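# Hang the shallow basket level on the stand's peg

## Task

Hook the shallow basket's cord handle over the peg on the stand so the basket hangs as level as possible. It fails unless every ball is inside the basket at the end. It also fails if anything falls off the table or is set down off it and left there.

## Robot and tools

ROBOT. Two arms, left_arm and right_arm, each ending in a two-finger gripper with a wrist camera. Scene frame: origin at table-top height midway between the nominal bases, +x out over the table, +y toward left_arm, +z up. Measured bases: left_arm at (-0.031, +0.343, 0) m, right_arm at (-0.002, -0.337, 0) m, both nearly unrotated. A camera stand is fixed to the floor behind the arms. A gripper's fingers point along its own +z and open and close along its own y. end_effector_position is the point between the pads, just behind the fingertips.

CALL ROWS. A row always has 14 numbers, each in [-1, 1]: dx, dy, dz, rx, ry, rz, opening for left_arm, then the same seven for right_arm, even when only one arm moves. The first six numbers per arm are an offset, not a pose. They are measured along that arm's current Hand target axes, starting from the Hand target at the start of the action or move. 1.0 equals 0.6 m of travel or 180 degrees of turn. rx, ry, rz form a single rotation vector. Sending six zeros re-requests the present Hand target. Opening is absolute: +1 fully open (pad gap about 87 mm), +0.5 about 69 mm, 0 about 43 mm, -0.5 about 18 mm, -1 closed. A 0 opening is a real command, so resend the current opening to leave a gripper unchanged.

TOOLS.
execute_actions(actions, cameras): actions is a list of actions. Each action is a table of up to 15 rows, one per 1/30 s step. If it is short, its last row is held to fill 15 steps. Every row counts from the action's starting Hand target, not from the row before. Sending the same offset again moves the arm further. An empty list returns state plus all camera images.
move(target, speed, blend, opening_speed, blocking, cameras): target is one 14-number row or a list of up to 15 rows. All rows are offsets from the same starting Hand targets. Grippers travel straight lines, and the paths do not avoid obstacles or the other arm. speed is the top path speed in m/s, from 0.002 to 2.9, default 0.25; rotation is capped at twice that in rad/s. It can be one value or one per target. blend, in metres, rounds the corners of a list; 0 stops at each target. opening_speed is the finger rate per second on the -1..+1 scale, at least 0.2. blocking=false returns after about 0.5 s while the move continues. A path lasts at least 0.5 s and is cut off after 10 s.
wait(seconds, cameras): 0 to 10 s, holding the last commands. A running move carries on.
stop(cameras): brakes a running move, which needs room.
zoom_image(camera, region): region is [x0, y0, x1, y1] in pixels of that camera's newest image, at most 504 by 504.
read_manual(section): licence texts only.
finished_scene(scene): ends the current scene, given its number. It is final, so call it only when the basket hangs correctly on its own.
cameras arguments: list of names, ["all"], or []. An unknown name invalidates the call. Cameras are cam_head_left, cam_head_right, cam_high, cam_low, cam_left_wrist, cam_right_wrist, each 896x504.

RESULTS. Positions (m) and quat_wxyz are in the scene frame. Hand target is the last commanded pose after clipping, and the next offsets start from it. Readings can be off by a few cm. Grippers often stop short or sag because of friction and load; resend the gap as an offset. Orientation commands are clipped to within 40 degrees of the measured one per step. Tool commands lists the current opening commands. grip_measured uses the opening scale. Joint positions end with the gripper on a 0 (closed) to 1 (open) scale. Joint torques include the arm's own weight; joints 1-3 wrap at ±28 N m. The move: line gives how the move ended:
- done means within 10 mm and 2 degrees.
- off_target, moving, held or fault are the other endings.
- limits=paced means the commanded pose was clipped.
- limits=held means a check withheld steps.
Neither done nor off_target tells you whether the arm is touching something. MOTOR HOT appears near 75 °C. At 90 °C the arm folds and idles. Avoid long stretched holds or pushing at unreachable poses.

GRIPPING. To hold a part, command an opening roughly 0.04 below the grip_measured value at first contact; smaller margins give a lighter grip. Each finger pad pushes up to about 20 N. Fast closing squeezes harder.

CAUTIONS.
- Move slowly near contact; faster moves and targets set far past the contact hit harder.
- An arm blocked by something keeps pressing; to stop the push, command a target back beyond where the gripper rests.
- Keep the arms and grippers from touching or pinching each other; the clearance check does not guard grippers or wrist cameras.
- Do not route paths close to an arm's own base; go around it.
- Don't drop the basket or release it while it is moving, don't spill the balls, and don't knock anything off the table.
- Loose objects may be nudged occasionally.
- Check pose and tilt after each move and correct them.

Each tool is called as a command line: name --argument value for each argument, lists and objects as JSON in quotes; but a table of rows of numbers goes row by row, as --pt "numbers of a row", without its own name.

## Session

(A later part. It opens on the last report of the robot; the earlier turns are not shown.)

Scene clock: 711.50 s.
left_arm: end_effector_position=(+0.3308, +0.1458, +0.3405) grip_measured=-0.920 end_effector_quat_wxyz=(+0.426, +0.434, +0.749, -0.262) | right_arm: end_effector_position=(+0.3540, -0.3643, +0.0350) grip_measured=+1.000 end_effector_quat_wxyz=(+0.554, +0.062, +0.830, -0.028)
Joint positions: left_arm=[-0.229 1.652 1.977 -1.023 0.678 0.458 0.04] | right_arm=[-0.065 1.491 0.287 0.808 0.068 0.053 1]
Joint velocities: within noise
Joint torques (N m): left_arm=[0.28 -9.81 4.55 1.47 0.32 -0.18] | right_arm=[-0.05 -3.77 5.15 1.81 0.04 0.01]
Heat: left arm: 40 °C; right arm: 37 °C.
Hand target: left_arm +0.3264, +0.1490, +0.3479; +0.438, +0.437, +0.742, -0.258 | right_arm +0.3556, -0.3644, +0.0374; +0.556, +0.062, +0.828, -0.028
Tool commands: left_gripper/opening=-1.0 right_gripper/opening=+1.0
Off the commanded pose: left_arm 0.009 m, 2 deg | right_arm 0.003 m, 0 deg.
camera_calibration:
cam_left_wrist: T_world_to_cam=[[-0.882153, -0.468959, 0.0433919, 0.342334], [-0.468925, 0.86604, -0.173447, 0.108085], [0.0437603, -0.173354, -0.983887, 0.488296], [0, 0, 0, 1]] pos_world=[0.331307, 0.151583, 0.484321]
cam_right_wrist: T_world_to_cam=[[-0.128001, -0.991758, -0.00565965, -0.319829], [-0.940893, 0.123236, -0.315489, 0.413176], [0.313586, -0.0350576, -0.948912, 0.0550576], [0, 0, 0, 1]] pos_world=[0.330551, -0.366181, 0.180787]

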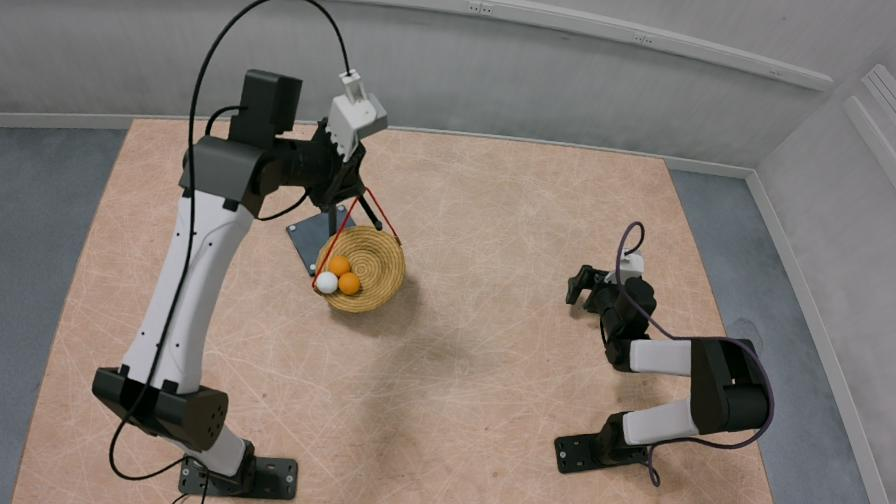

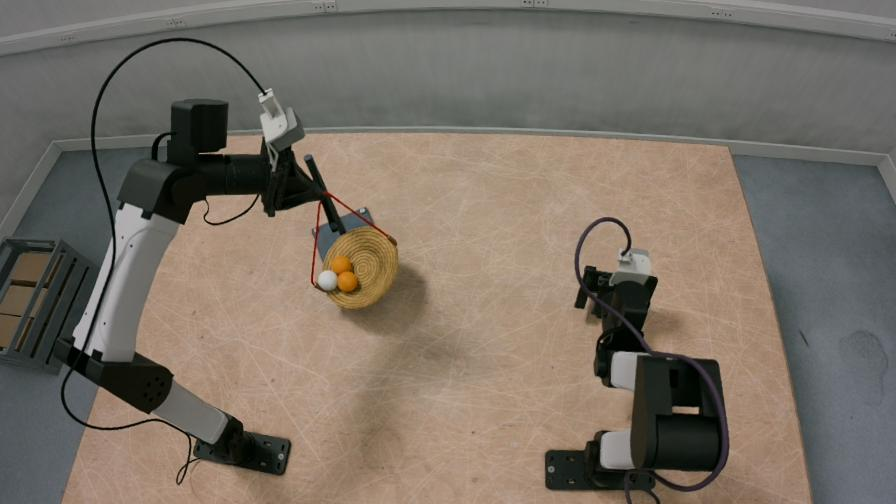

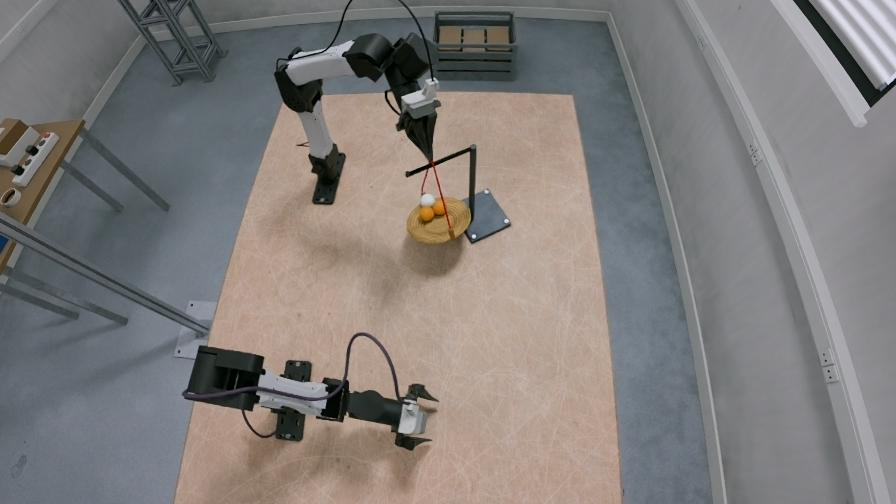

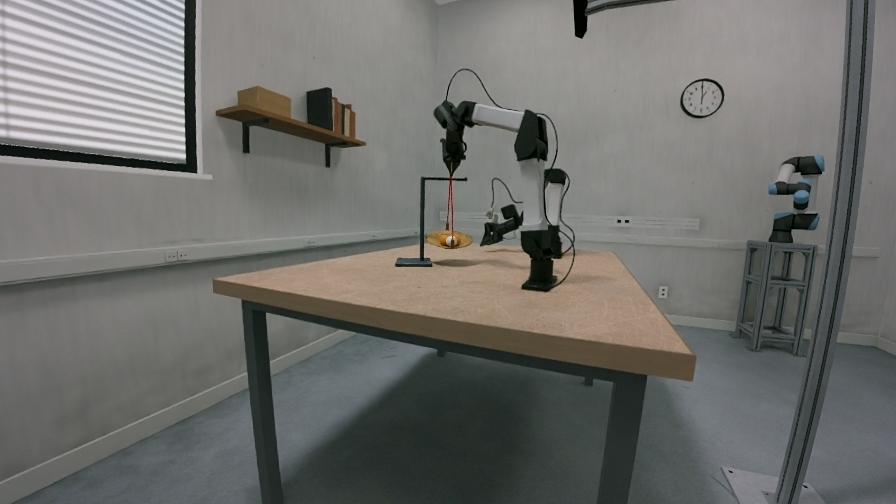

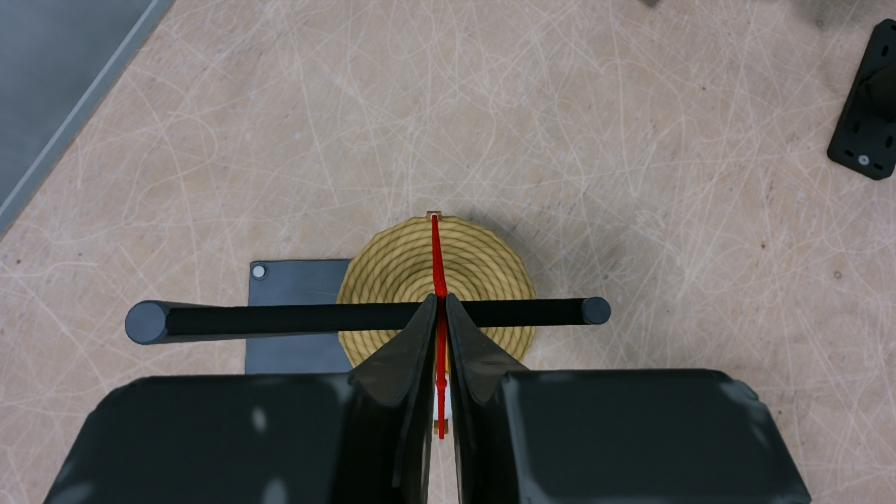

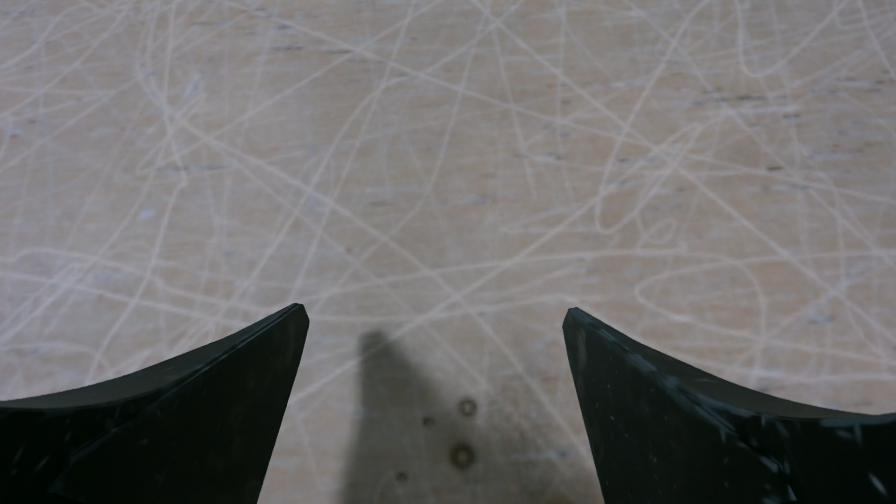

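move --target '[-0.00225, 0, 0.01781, 0, 0, 0, -1, 0, 0, 0, 0, 0, 0, 1]' --speed 0.03 --cameras '["cam_low", "cam_left_wrist", "cam_head_left", "cam_head_right"]'

Scene clock: 873.07 s.
left_arm: end_effector_position=(+0.3314, +0.1449, +0.3375) grip_measured=-0.920 end_effector_quat_wxyz=(+0.424, +0.434, +0.752, -0.258) | right_arm: end_effector_position=(+0.3540, -0.3643, +0.0350) grip_measured=+1.000 end_effector_quat_wxyz=(+0.554, +0.062, +0.830, -0.028)
Joint positions: left_arm=[-0.236 1.652 1.969 -1.018 0.664 0.456 0.04] | right_arm=[-0.065 1.491 0.287 0.808 0.068 0.053 1]
Joint torques (N m): left_arm=[-1.11 -8.53 4.77 1.75 0.29 -0.35] | right_arm=[-0.02 -3.81 5.14 1.8 0.05 0.01]
Heat: left arm: 40 °C; right arm: 37 °C.
Hand target: left_arm +0.3313, +0.1403, +0.3440; +0.438, +0.437, +0.742, -0.258 | right_arm +0.3556, -0.3644, +0.0374; +0.556, +0.062, +0.828, -0.028
Off the commanded pose: left_arm 0.008 m, 2 deg | right_arm 0.003 m, 0 deg.
move: done
camera_calibration:
cam_left_wrist: T_world_to_cam=[[-0.879889, -0.473367, 0.0414678, 0.343056], [-0.473309, 0.865345, -0.164792, 0.107274], [0.0421229, -0.164625, -0.985456, 0.484931], [0, 0, 0, 1]] pos_world=[0.332198, 0.149395, 0.48133]
Images, in order (width x height): cam_head_left 896x504, cam_head_right 896x504, cam_low 896x504, cam_left_wrist 896x504.

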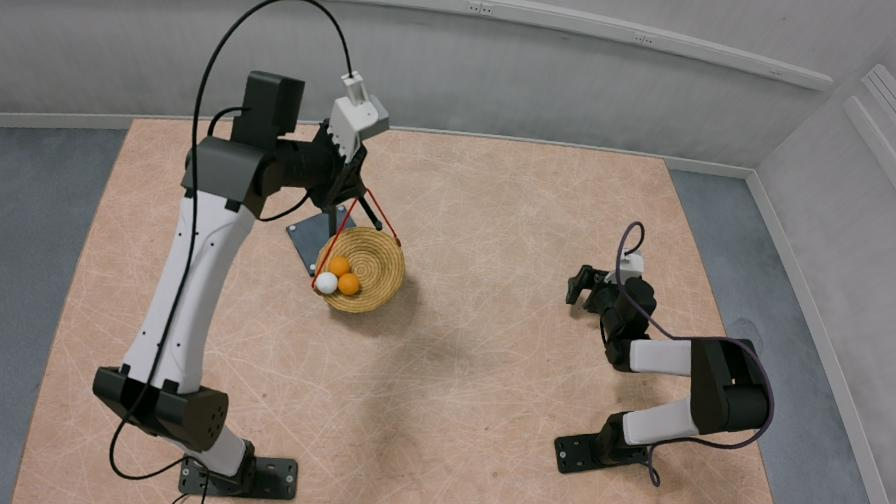

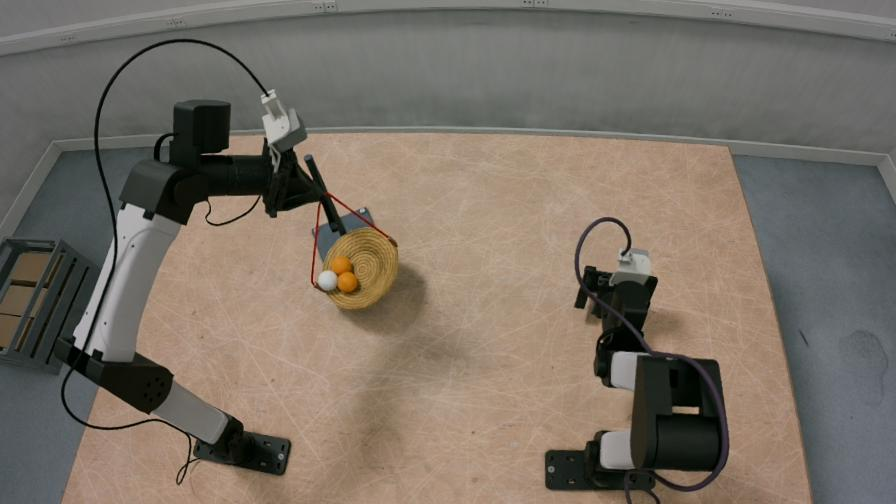

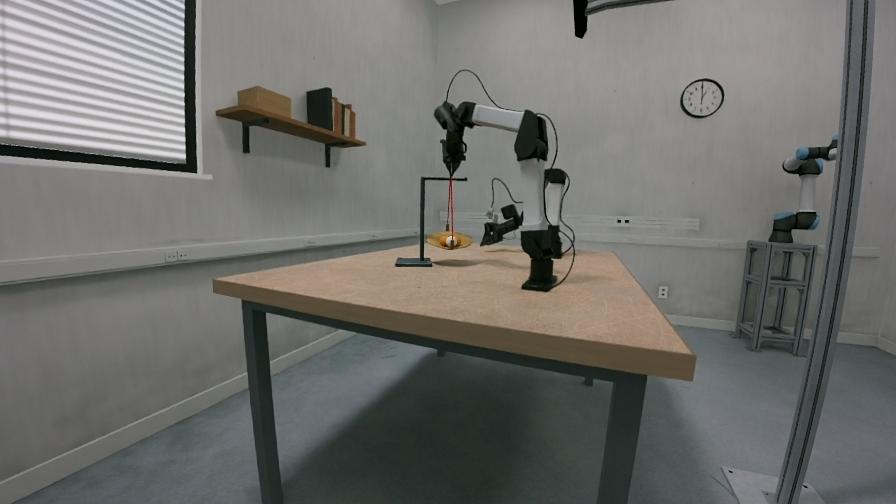

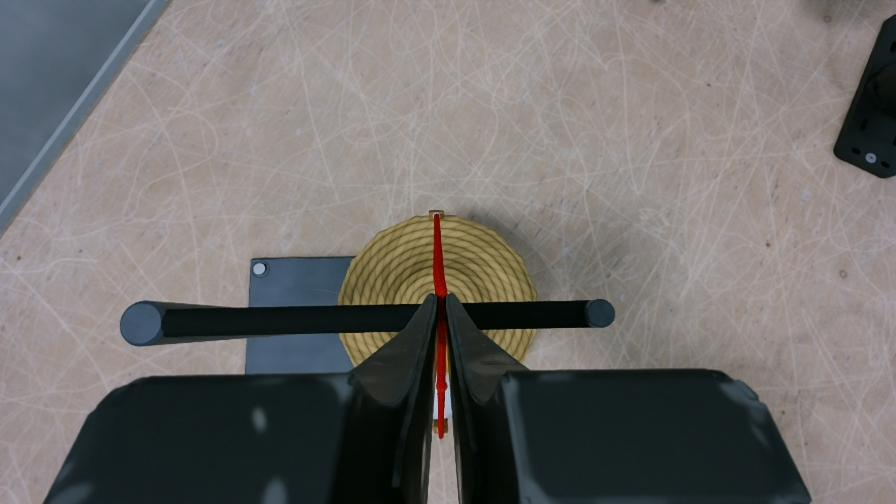

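move --target '[-0.00581, 0, 0.01393, 0, 0, 0, -1, 0, 0, 0, 0, 0, 0, 1]' --speed 0.03 --cameras '["cam_low", "cam_left_wrist", "cam_head_left", "cam_head_right"]'

Scene clock: 895.57 s.
left_arm: end_effector_position=(+0.3321, +0.1430, +0.3363) grip_measured=-0.920 end_effector_quat_wxyz=(+0.423, +0.431, +0.757, -0.250) | right_arm: end_effector_position=(+0.3540, -0.3643, +0.0350) grip_measured=+1.000 end_effector_quat_wxyz=(+0.554, +0.062, +0.830, -0.028)
Joint positions: left_arm=[-0.251 1.652 1.969 -1.014 0.634 0.444 0.04] | right_arm=[-0.065 1.491 0.287 0.808 0.068 0.053 1]
Joint torques (N m): left_arm=[-1.57 -6.82 5.91 1.89 0.4 -0.38] | right_arm=[-0.06 -3.77 5.12 1.81 0.05 0.01]
Heat: left arm: 40 °C; right arm: 37 °C.
Hand target: left_arm +0.3356, +0.1324, +0.3430; +0.438, +0.437, +0.742, -0.258 | right_arm +0.3556, -0.3644, +0.0374; +0.556, +0.062, +0.828, -0.028
Off the commanded pose: left_arm 0.013 m, 3 deg | right_arm 0.003 m, 0 deg.
move: off_target (left_arm)
camera_calibration:
cam_left_wrist: T_world_to_cam=[[-0.872883, -0.48667, 0.0350305, 0.344571], [-0.485857, 0.860326, -0.154214, 0.110379], [0.0449137, -0.151631, -0.987416, 0.481353], [0, 0, 0, 1]] pos_world=[0.33278, 0.145719, 0.480247]
Images, in order (width x height): cam_head_left 896x504, cam_head_right 896x504, cam_low 896x504, cam_left_wrist 896x504.

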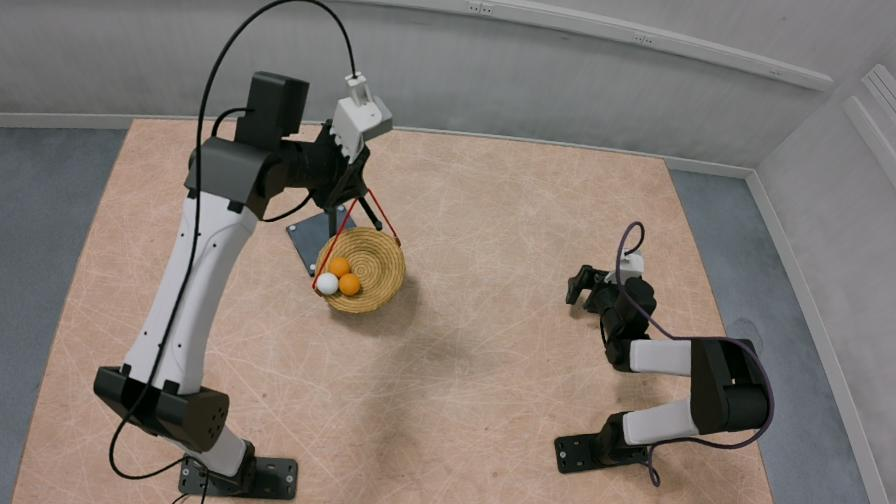

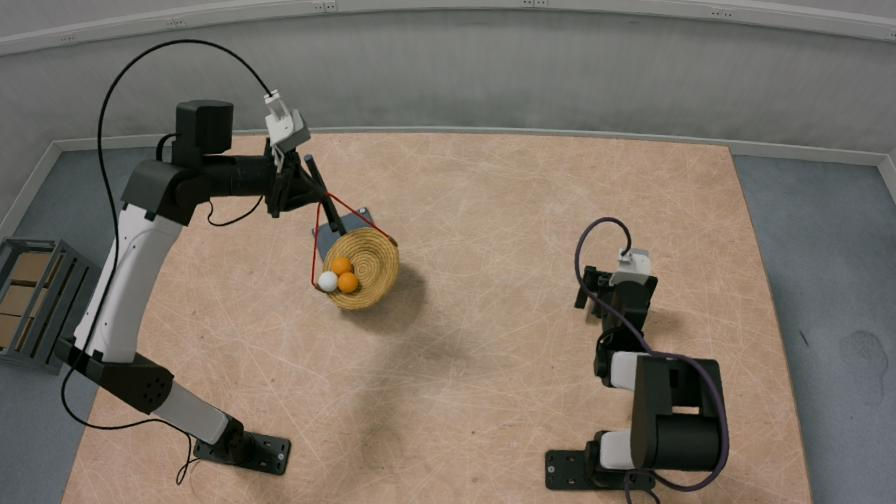

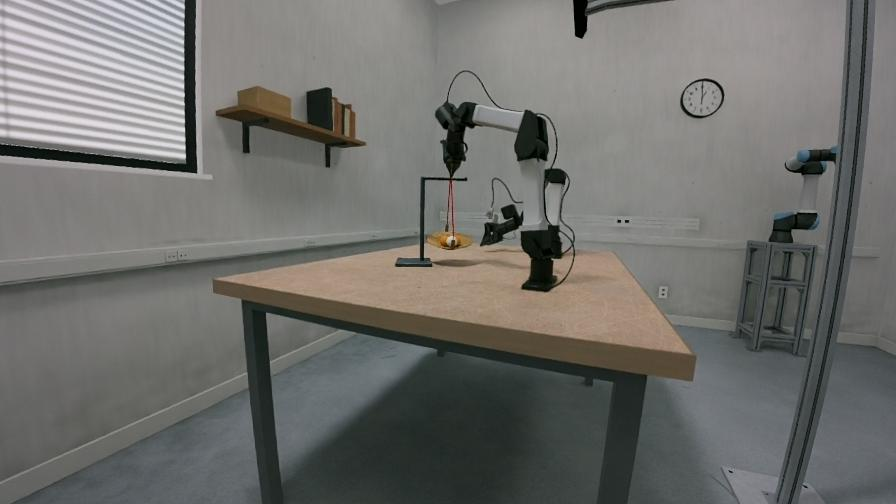

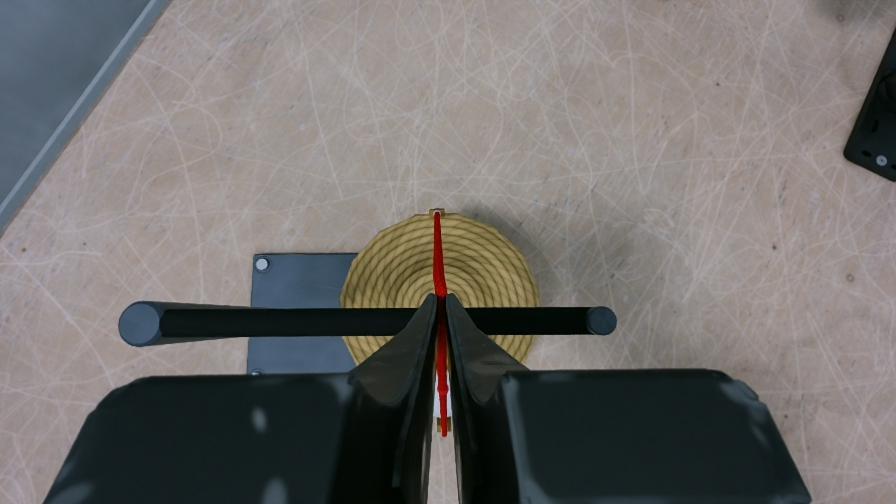

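move --target '[-0.00631, 0, 0.00794, 0, 0, 0, -1, 0, 0, 0, 0, 0, 0, 1]' --speed 0.03 --cameras '["cam_low", "cam_left_wrist"]'

Scene clock: 923.03 s.
left_arm: end_effector_position=(+0.3319, +0.1409, +0.3359) grip_measured=-0.920 end_effector_quat_wxyz=(+0.423, +0.430, +0.759, -0.247) | right_arm: end_effector_position=(+0.3540, -0.3643, +0.0350) grip_measured=+1.000 end_effector_quat_wxyz=(+0.554, +0.062, +0.830, -0.028)
Joint positions: left_arm=[-0.261 1.652 1.969 -1.011 0.618 0.436 0.04] | right_arm=[-0.065 1.491 0.287 0.808 0.068 0.053 1]
Joint torques (N m): left_arm=[-1.84 -5.34 7.58 1.85 0.46 -0.38] | right_arm=[-0.06 -3.77 5.11 1.8 0.05 0.01]
Heat: left arm: 42 °C; right arm: 37 °C.
Hand target: left_arm +0.3385, +0.1271, +0.3440; +0.438, +0.437, +0.742, -0.258 | right_arm +0.3556, -0.3644, +0.0374; +0.556, +0.062, +0.828, -0.028
Off the commanded pose: left_arm 0.017 m, 3 deg | right_arm 0.003 m, 0 deg.
move: off_target (left_arm)
camera_calibration:
cam_left_wrist: T_world_to_cam=[[-0.869773, -0.49237, 0.0326699, 0.343999], [-0.491341, 0.858033, -0.149546, 0.112649], [0.0456, -0.146123, -0.988215, 0.479801], [0, 0, 0, 1]] pos_world=[0.332671, 0.142828, 0.479754]
Images, in order (width x height): cam_low 896x504, cam_left_wrist 896x504.

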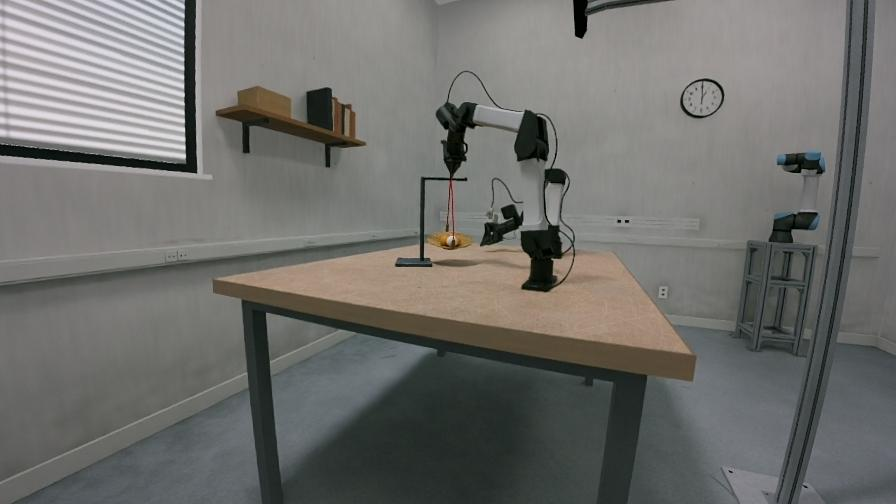

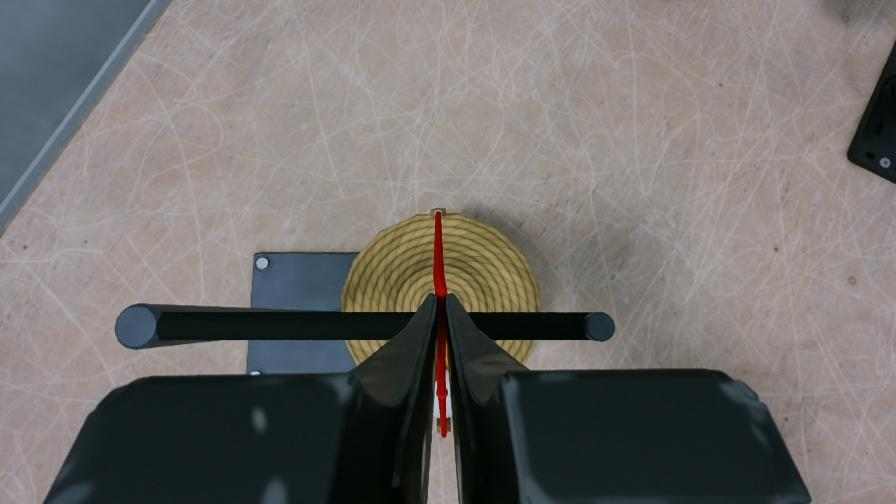

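move --target '[-0.0043, 0, 0.007, 0, 0, 0, -1, 0, 0, 0, 0, 0, 0, 1]' --speed 0.03 --cameras '["cam_low", "cam_left_wrist"]'

Scene clock: 941.97 s.
left_arm: end_effector_position=(+0.3360, +0.1305, +0.3332) grip_measured=-0.920 end_effector_quat_wxyz=(+0.422, +0.433, +0.755, -0.252) | right_arm: end_effector_position=(+0.3540, -0.3643, +0.0350) grip_measured=+1.000 end_effector_quat_wxyz=(+0.554, +0.062, +0.830, -0.028)
Joint positions: left_arm=[-0.282 1.673 1.975 -0.987 0.616 0.423 0.04] | right_arm=[-0.065 1.491 0.287 0.808 0.068 0.053 1]
Joint torques (N m): left_arm=[-0.84 -6.23 8.38 1.69 0.43 -0.36] | right_arm=[-0.08 -3.79 5.08 1.81 0.04 0.02]
Heat: left arm: 44 °C; right arm: 37 °C.
Hand target: left_arm +0.3410, +0.1229, +0.3441; +0.438, +0.437, +0.742, -0.258 | right_arm +0.3556, -0.3644, +0.0374; +0.556, +0.062, +0.828, -0.028
Off the commanded pose: left_arm 0.014 m, 2 deg | right_arm 0.003 m, 0 deg.
move: off_target (left_arm)
camera_calibration:
cam_left_wrist: T_world_to_cam=[[-0.876036, -0.480836, 0.0368585, 0.341691], [-0.480359, 0.863298, -0.154827, 0.120512], [0.0426267, -0.15334, -0.987254, 0.47706], [0, 0, 0, 1]] pos_world=[0.336887, 0.133412, 0.477044]
Images, in order (width x height): cam_low 896x504, cam_left_wrist 896x504.

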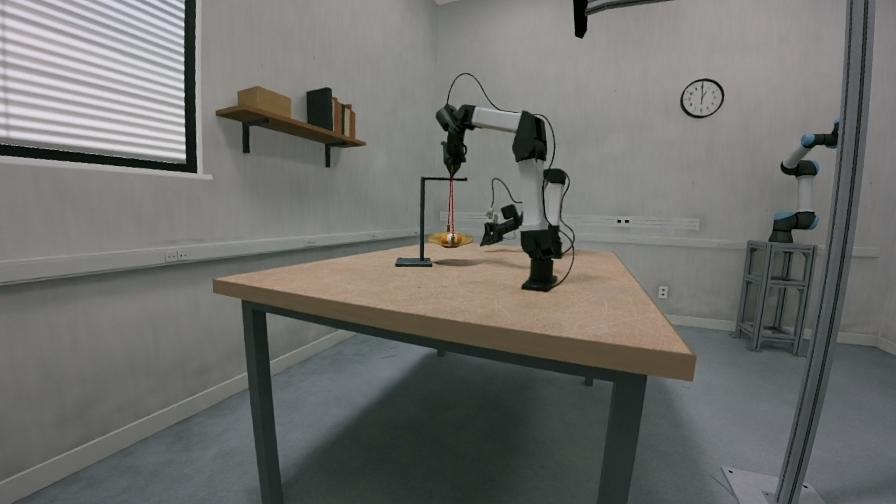

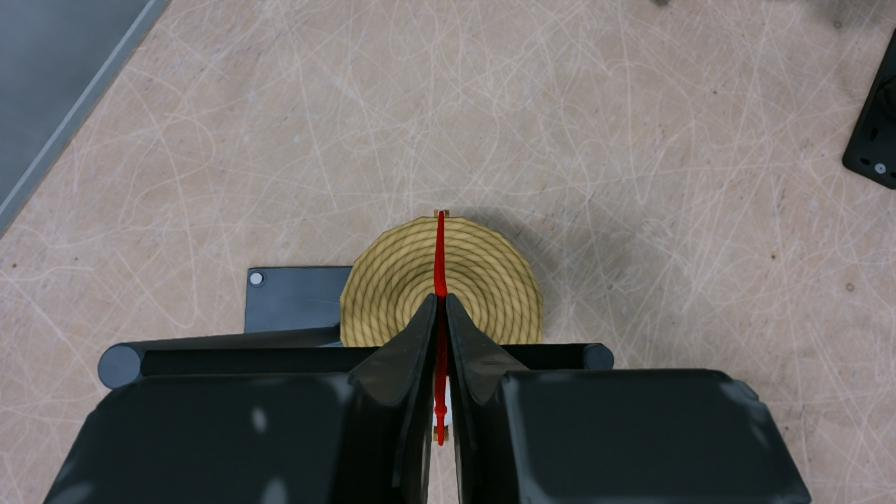

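wait --seconds 0.1 --cameras '["all"]'

zoom_image --camera "cam_head_left" --region '[290, 170, 430, 320]'

zoom_image --camera "cam_head_right" --region '[290, 170, 430, 320]'

Scene clock: 971.33 s.
left_arm: end_effector_position=(+0.3361, +0.1304, +0.3332) grip_measured=-0.920 end_effector_quat_wxyz=(+0.422, +0.433, +0.755, -0.252) | right_arm: end_effector_position=(+0.3540, -0.3643, +0.0350) grip_measured=+1.000 end_effector_quat_wxyz=(+0.554, +0.062, +0.830, -0.028)
Joint positions: left_arm=[-0.282 1.673 1.975 -0.986 0.616 0.423 0.04] | right_arm=[-0.065 1.491 0.287 0.808 0.068 0.053 1]
Joint torques (N m): left_arm=[-0.87 -6.11 8.4 1.7 0.39 -0.33] | right_arm=[-0.05 -3.81 5.12 1.81 0.05 0.01]
Heat: left arm: 44 °C; right arm: 37 °C.
Hand target: left_arm +0.3411, +0.1229, +0.3441; +0.438, +0.437, +0.742, -0.258 | right_arm +0.3556, -0.3644, +0.0374; +0.556, +0.062, +0.828, -0.028
Tool commands: left_gripper/opening=-1.0 right_gripper/opening=+1.0
Off the commanded pose: left_arm 0.014 m, 2 deg | right_arm 0.003 m, 0 deg.
wait: 0.10 s; at rest from the start
camera_calibration:
cam_left_wrist: T_world_to_cam=[[-0.875934, -0.481018, 0.0369014, 0.341745], [-0.480535, 0.863159, -0.155056, 0.120763], [0.0427331, -0.153551, -0.987216, 0.477129], [0, 0, 0, 1]] pos_world=[0.336987, 0.133412, 0.477144]
cam_right_wrist: T_world_to_cam=[[-0.128001, -0.991758, -0.00565965, -0.319829], [-0.940893, 0.123236, -0.315489, 0.413176], [0.313586, -0.0350576, -0.948912, 0.0550576], [0, 0, 0, 1]] pos_world=[0.330551, -0.366181, 0.180787]

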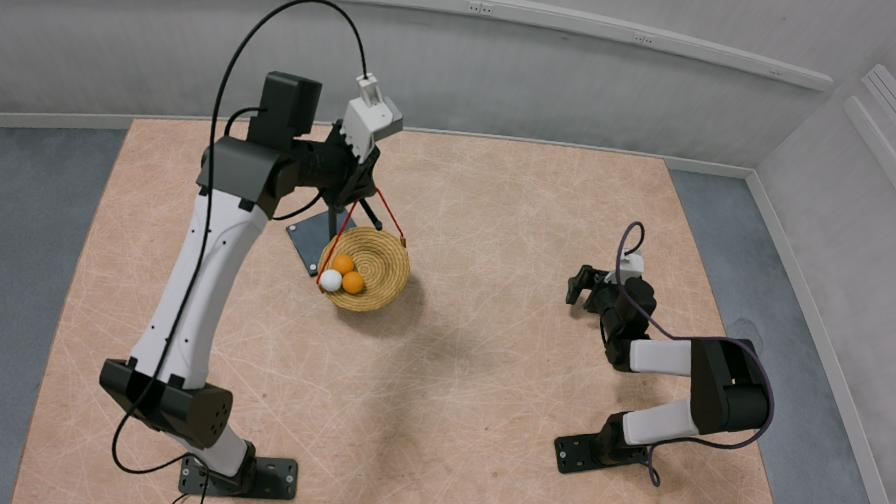

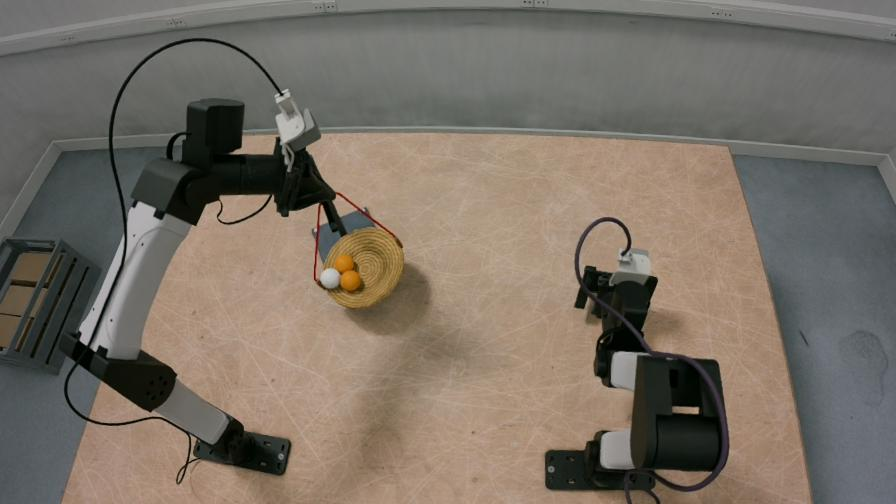

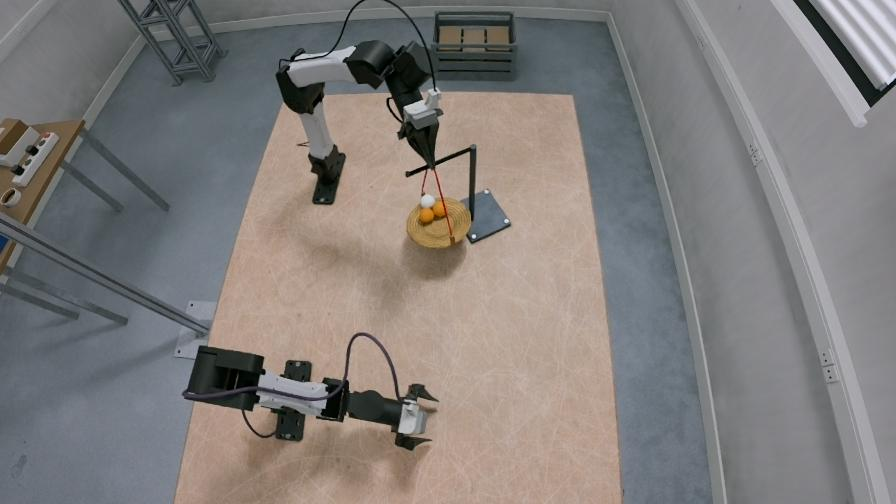

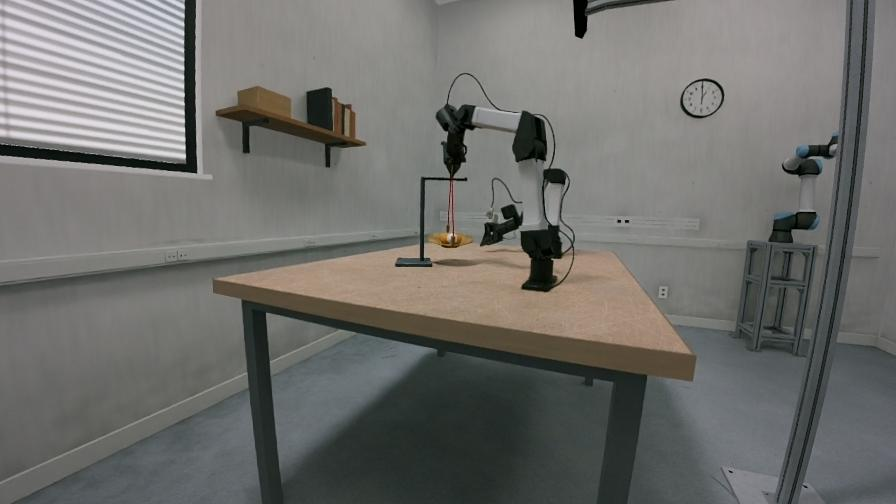

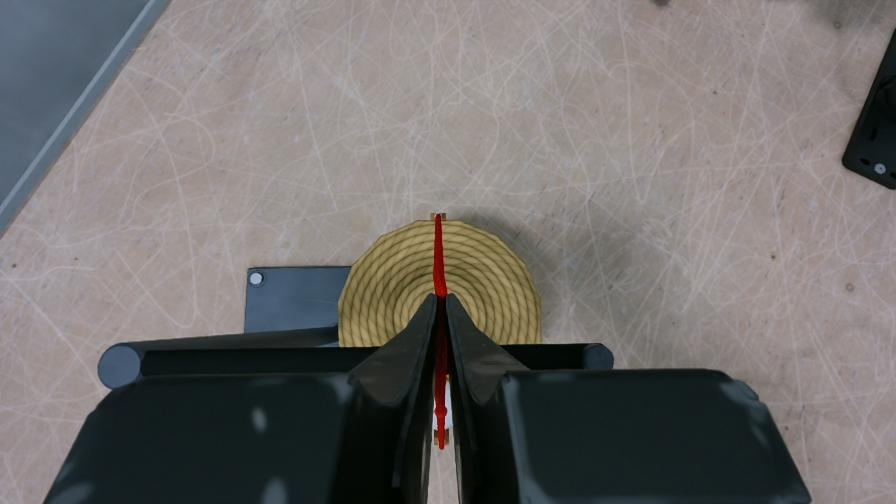

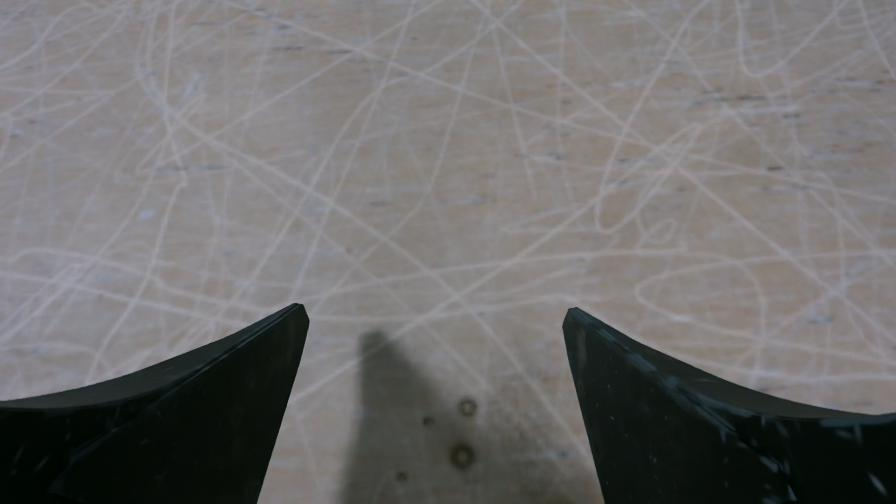

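Scaled by 3.360 from the camera's 896x504 image, which has a finer 1280x720 frame.

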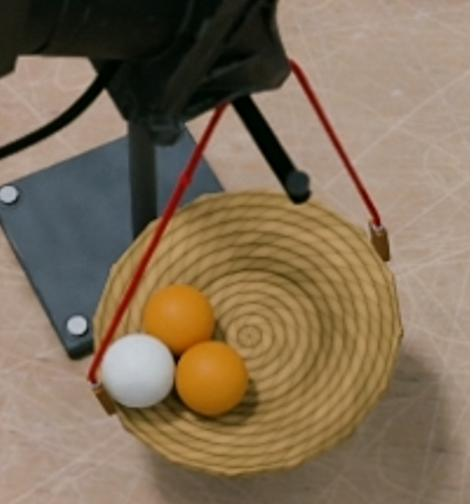

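Scaled by 3.360 from the camera's 896x504 image, which has a finer 1280x720 frame.

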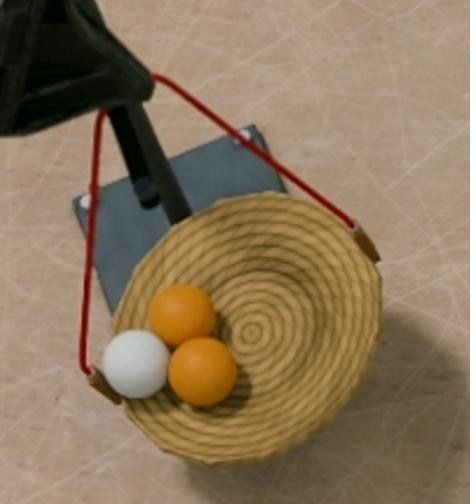

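move --target '[0.00729, 0, 0.00404, 0, 0, 0, -1, 0, 0, 0, 0, 0, 0, 1]' --speed 0.03 --cameras '["cam_low", "cam_left_wrist"]'

Scene clock: 1078.97 s.
left_arm: end_effector_position=(+0.3378, +0.1299, +0.3349) grip_measured=-0.920 end_effector_quat_wxyz=(+0.427, +0.433, +0.753, -0.251) | right_arm: end_effector_position=(+0.3540, -0.3643, +0.0350) grip_measured=+1.000 end_effector_quat_wxyz=(+0.554, +0.062, +0.830, -0.028)
Joint positions: left_arm=[-0.282 1.673 1.975 -0.976 0.616 0.423 0.04] | right_arm=[-0.065 1.491 0.287 0.808 0.068 0.053 1]
Joint torques (N m): left_arm=[-0.84 -7.13 5.71 1.79 0.42 -0.34] | right_arm=[-0.03 -3.79 5.09 1.82 0.05 0.01]
Heat: left arm: 44 °C; right arm: 37 °C.
Hand target: left_arm +0.3410, +0.1229, +0.3391; +0.438, +0.437, +0.742, -0.258 | right_arm +0.3556, -0.3644, +0.0374; +0.556, +0.062, +0.828, -0.028
Off the commanded pose: left_arm 0.009 m, 2 deg | right_arm 0.003 m, 0 deg.
move: done
camera_calibration:
cam_left_wrist: T_world_to_cam=[[-0.876288, -0.48088, 0.0295465, 0.345529], [-0.478883, 0.862643, -0.162844, 0.124489], [0.0528203, -0.156847, -0.986209, 0.475238], [0, 0, 0, 1]] pos_world=[0.337297, 0.133309, 0.478748]
Images, in order (width x height): cam_low 896x504, cam_left_wrist 896x504.

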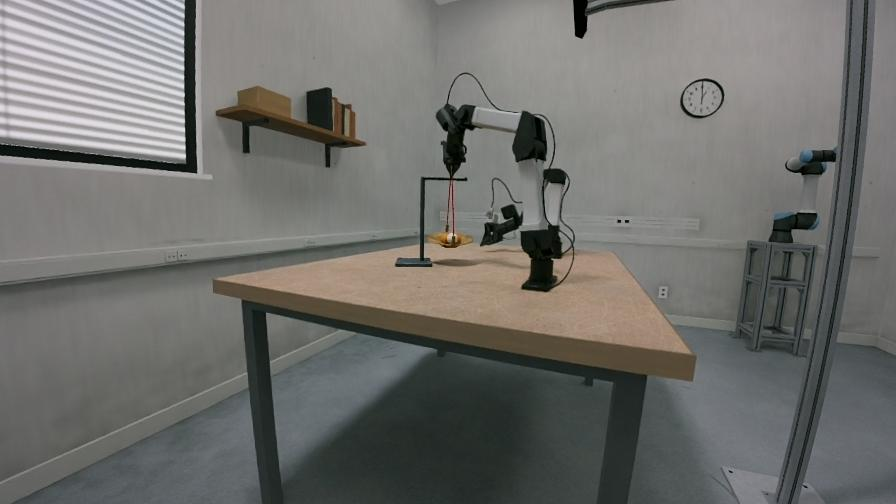

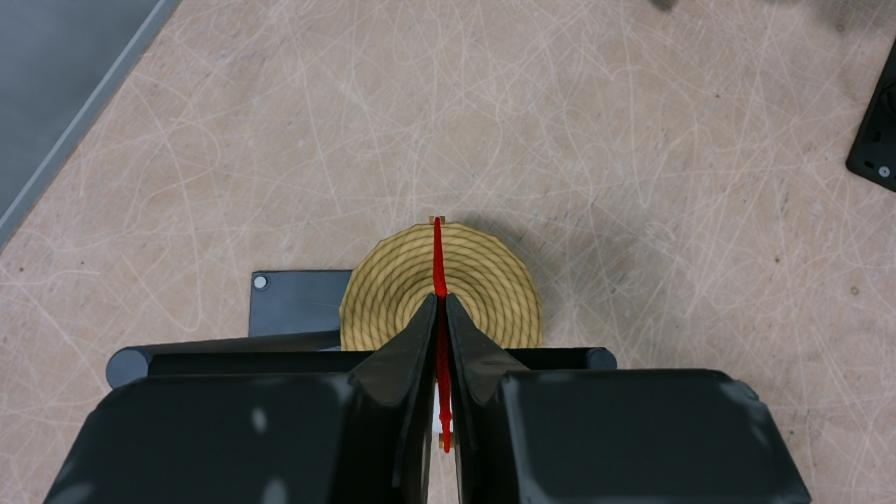

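move --target '[0.00875, 0, 0.00485, 0, 0, 0, -1, 0, 0, 0, 0, 0, 0, 1]' --speed 0.03

Scene clock: 1084.17 s.
left_arm: end_effector_position=(+0.3421, +0.1281, +0.3288) grip_measured=-0.920 end_effector_quat_wxyz=(+0.429, +0.434, +0.751, -0.252) | right_arm: end_effector_position=(+0.3540, -0.3643, +0.0350) grip_measured=+1.000 end_effector_quat_wxyz=(+0.554, +0.062, +0.830, -0.028)
Joint positions: left_arm=[-0.282 1.673 1.944 -0.94 0.619 0.421 0.04] | right_arm=[-0.065 1.491 0.287 0.808 0.068 0.053 1]
Joint torques (N m): left_arm=[-0.9 -8.4 4.97 1.75 0.39 -0.35] | right_arm=[-0.05 -3.81 5.07 1.83 0.06 0.01]
Heat: left arm: 44 °C; right arm: 37 °C.
Hand target: left_arm +0.3411, +0.1229, +0.3331; +0.438, +0.437, +0.742, -0.258 | right_arm +0.3556, -0.3644, +0.0374; +0.556, +0.062, +0.828, -0.028
Off the commanded pose: left_arm 0.007 m, 2 deg | right_arm 0.003 m, 0 deg.
move: done

wait --seconds 0.1 --cameras '["cam_head_left", "cam_head_right", "cam_left_wrist", "cam_high"]'

zoom_image --camera "cam_head_left" --region '[290, 170, 430, 320]'

zoom_image --camera "cam_head_right" --region '[290, 170, 430, 320]'

Scene clock: 1090.23 s.
left_arm: end_effector_position=(+0.3422, +0.1280, +0.3289) grip_measured=-0.920 end_effector_quat_wxyz=(+0.429, +0.434, +0.751, -0.252) | right_arm: end_effector_position=(+0.3540, -0.3643, +0.0350) grip_measured=+1.000 end_effector_quat_wxyz=(+0.554, +0.062, +0.830, -0.028)
Joint positions: left_arm=[-0.282 1.673 1.944 -0.939 0.619 0.421 0.04] | right_arm=[-0.065 1.491 0.287 0.808 0.068 0.053 1]
Joint torques (N m): left_arm=[-0.85 -8.4 4.78 1.72 0.34 -0.33] | right_arm=[-0.05 -3.78 5.09 1.81 0.05 0.02]
Heat: left arm: 44 °C; right arm: 37 °C.
Hand target: left_arm +0.3411, +0.1229, +0.3331; +0.438, +0.437, +0.742, -0.258 | right_arm +0.3556, -0.3644, +0.0374; +0.556, +0.062, +0.828, -0.028
Tool commands: left_gripper/opening=-1.0 right_gripper/opening=+1.0
Off the commanded pose: left_arm 0.007 m, 2 deg | right_arm 0.003 m, 0 deg.
wait: 0.10 s; at rest from the start
camera_calibration:
cam_left_wrist: T_world_to_cam=[[-0.876969, -0.479713, 0.0282988, 0.349082], [-0.477284, 0.862654, -0.167414, 0.128072], [0.0558985, -0.160323, -0.98548, 0.467978], [0, 0, 0, 1]] pos_world=[0.341102, 0.132004, 0.472746]
Images, in order (width x height): cam_head_left 896x504, cam_head_right 896x504, cam_high 896x504, cam_left_wrist 896x504.

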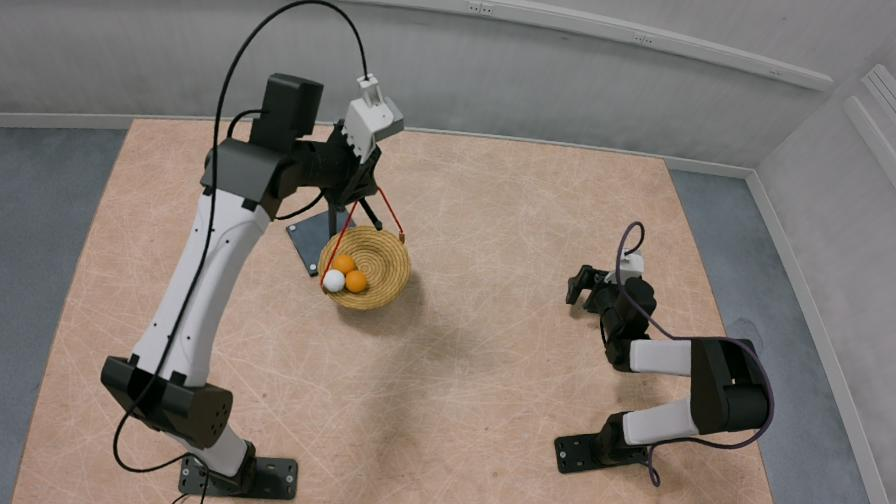

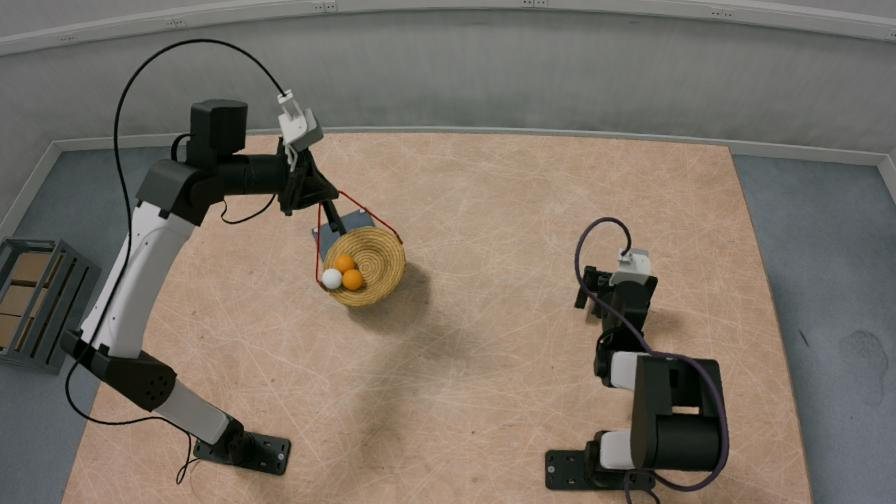

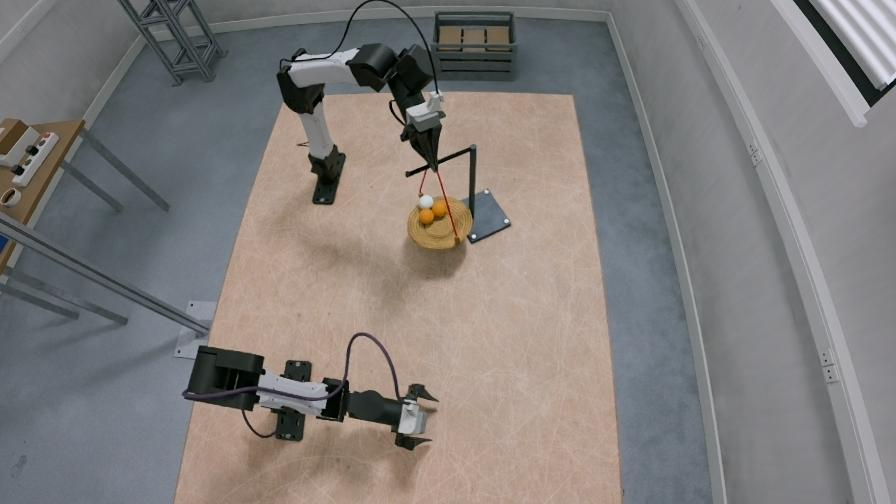

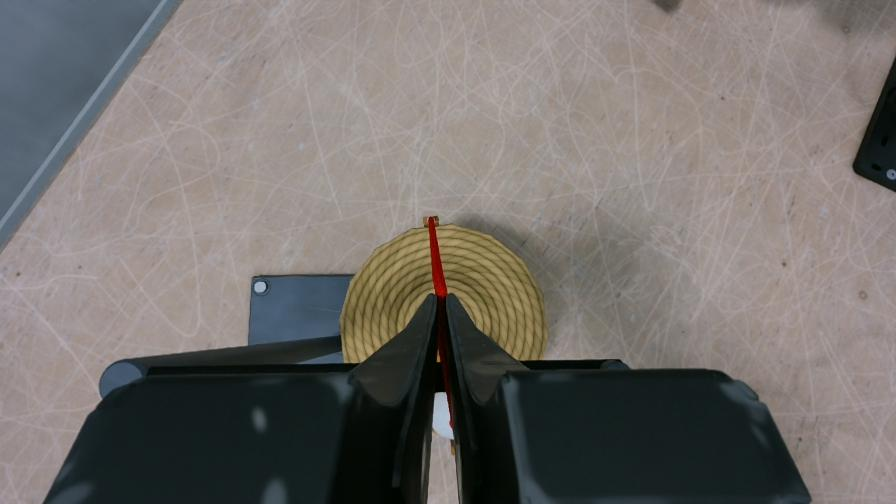

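Scaled by 3.360 from the camera's 896x504 image, which has a finer 1280x720 frame.

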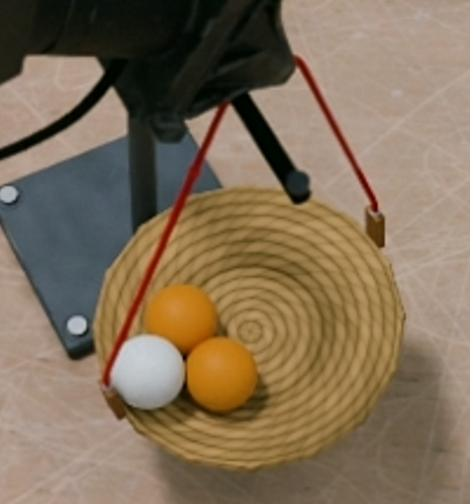

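Scaled by 3.360 from the camera's 896x504 image, which has a finer 1280x720 frame.

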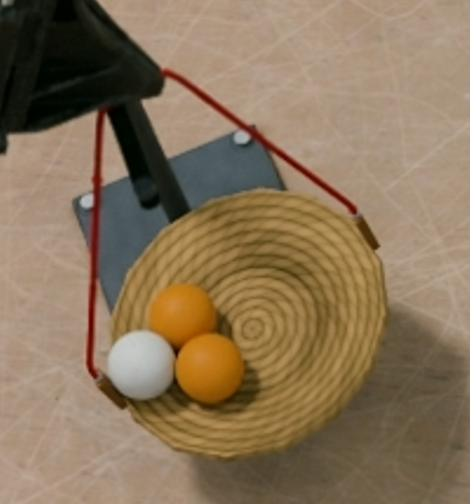

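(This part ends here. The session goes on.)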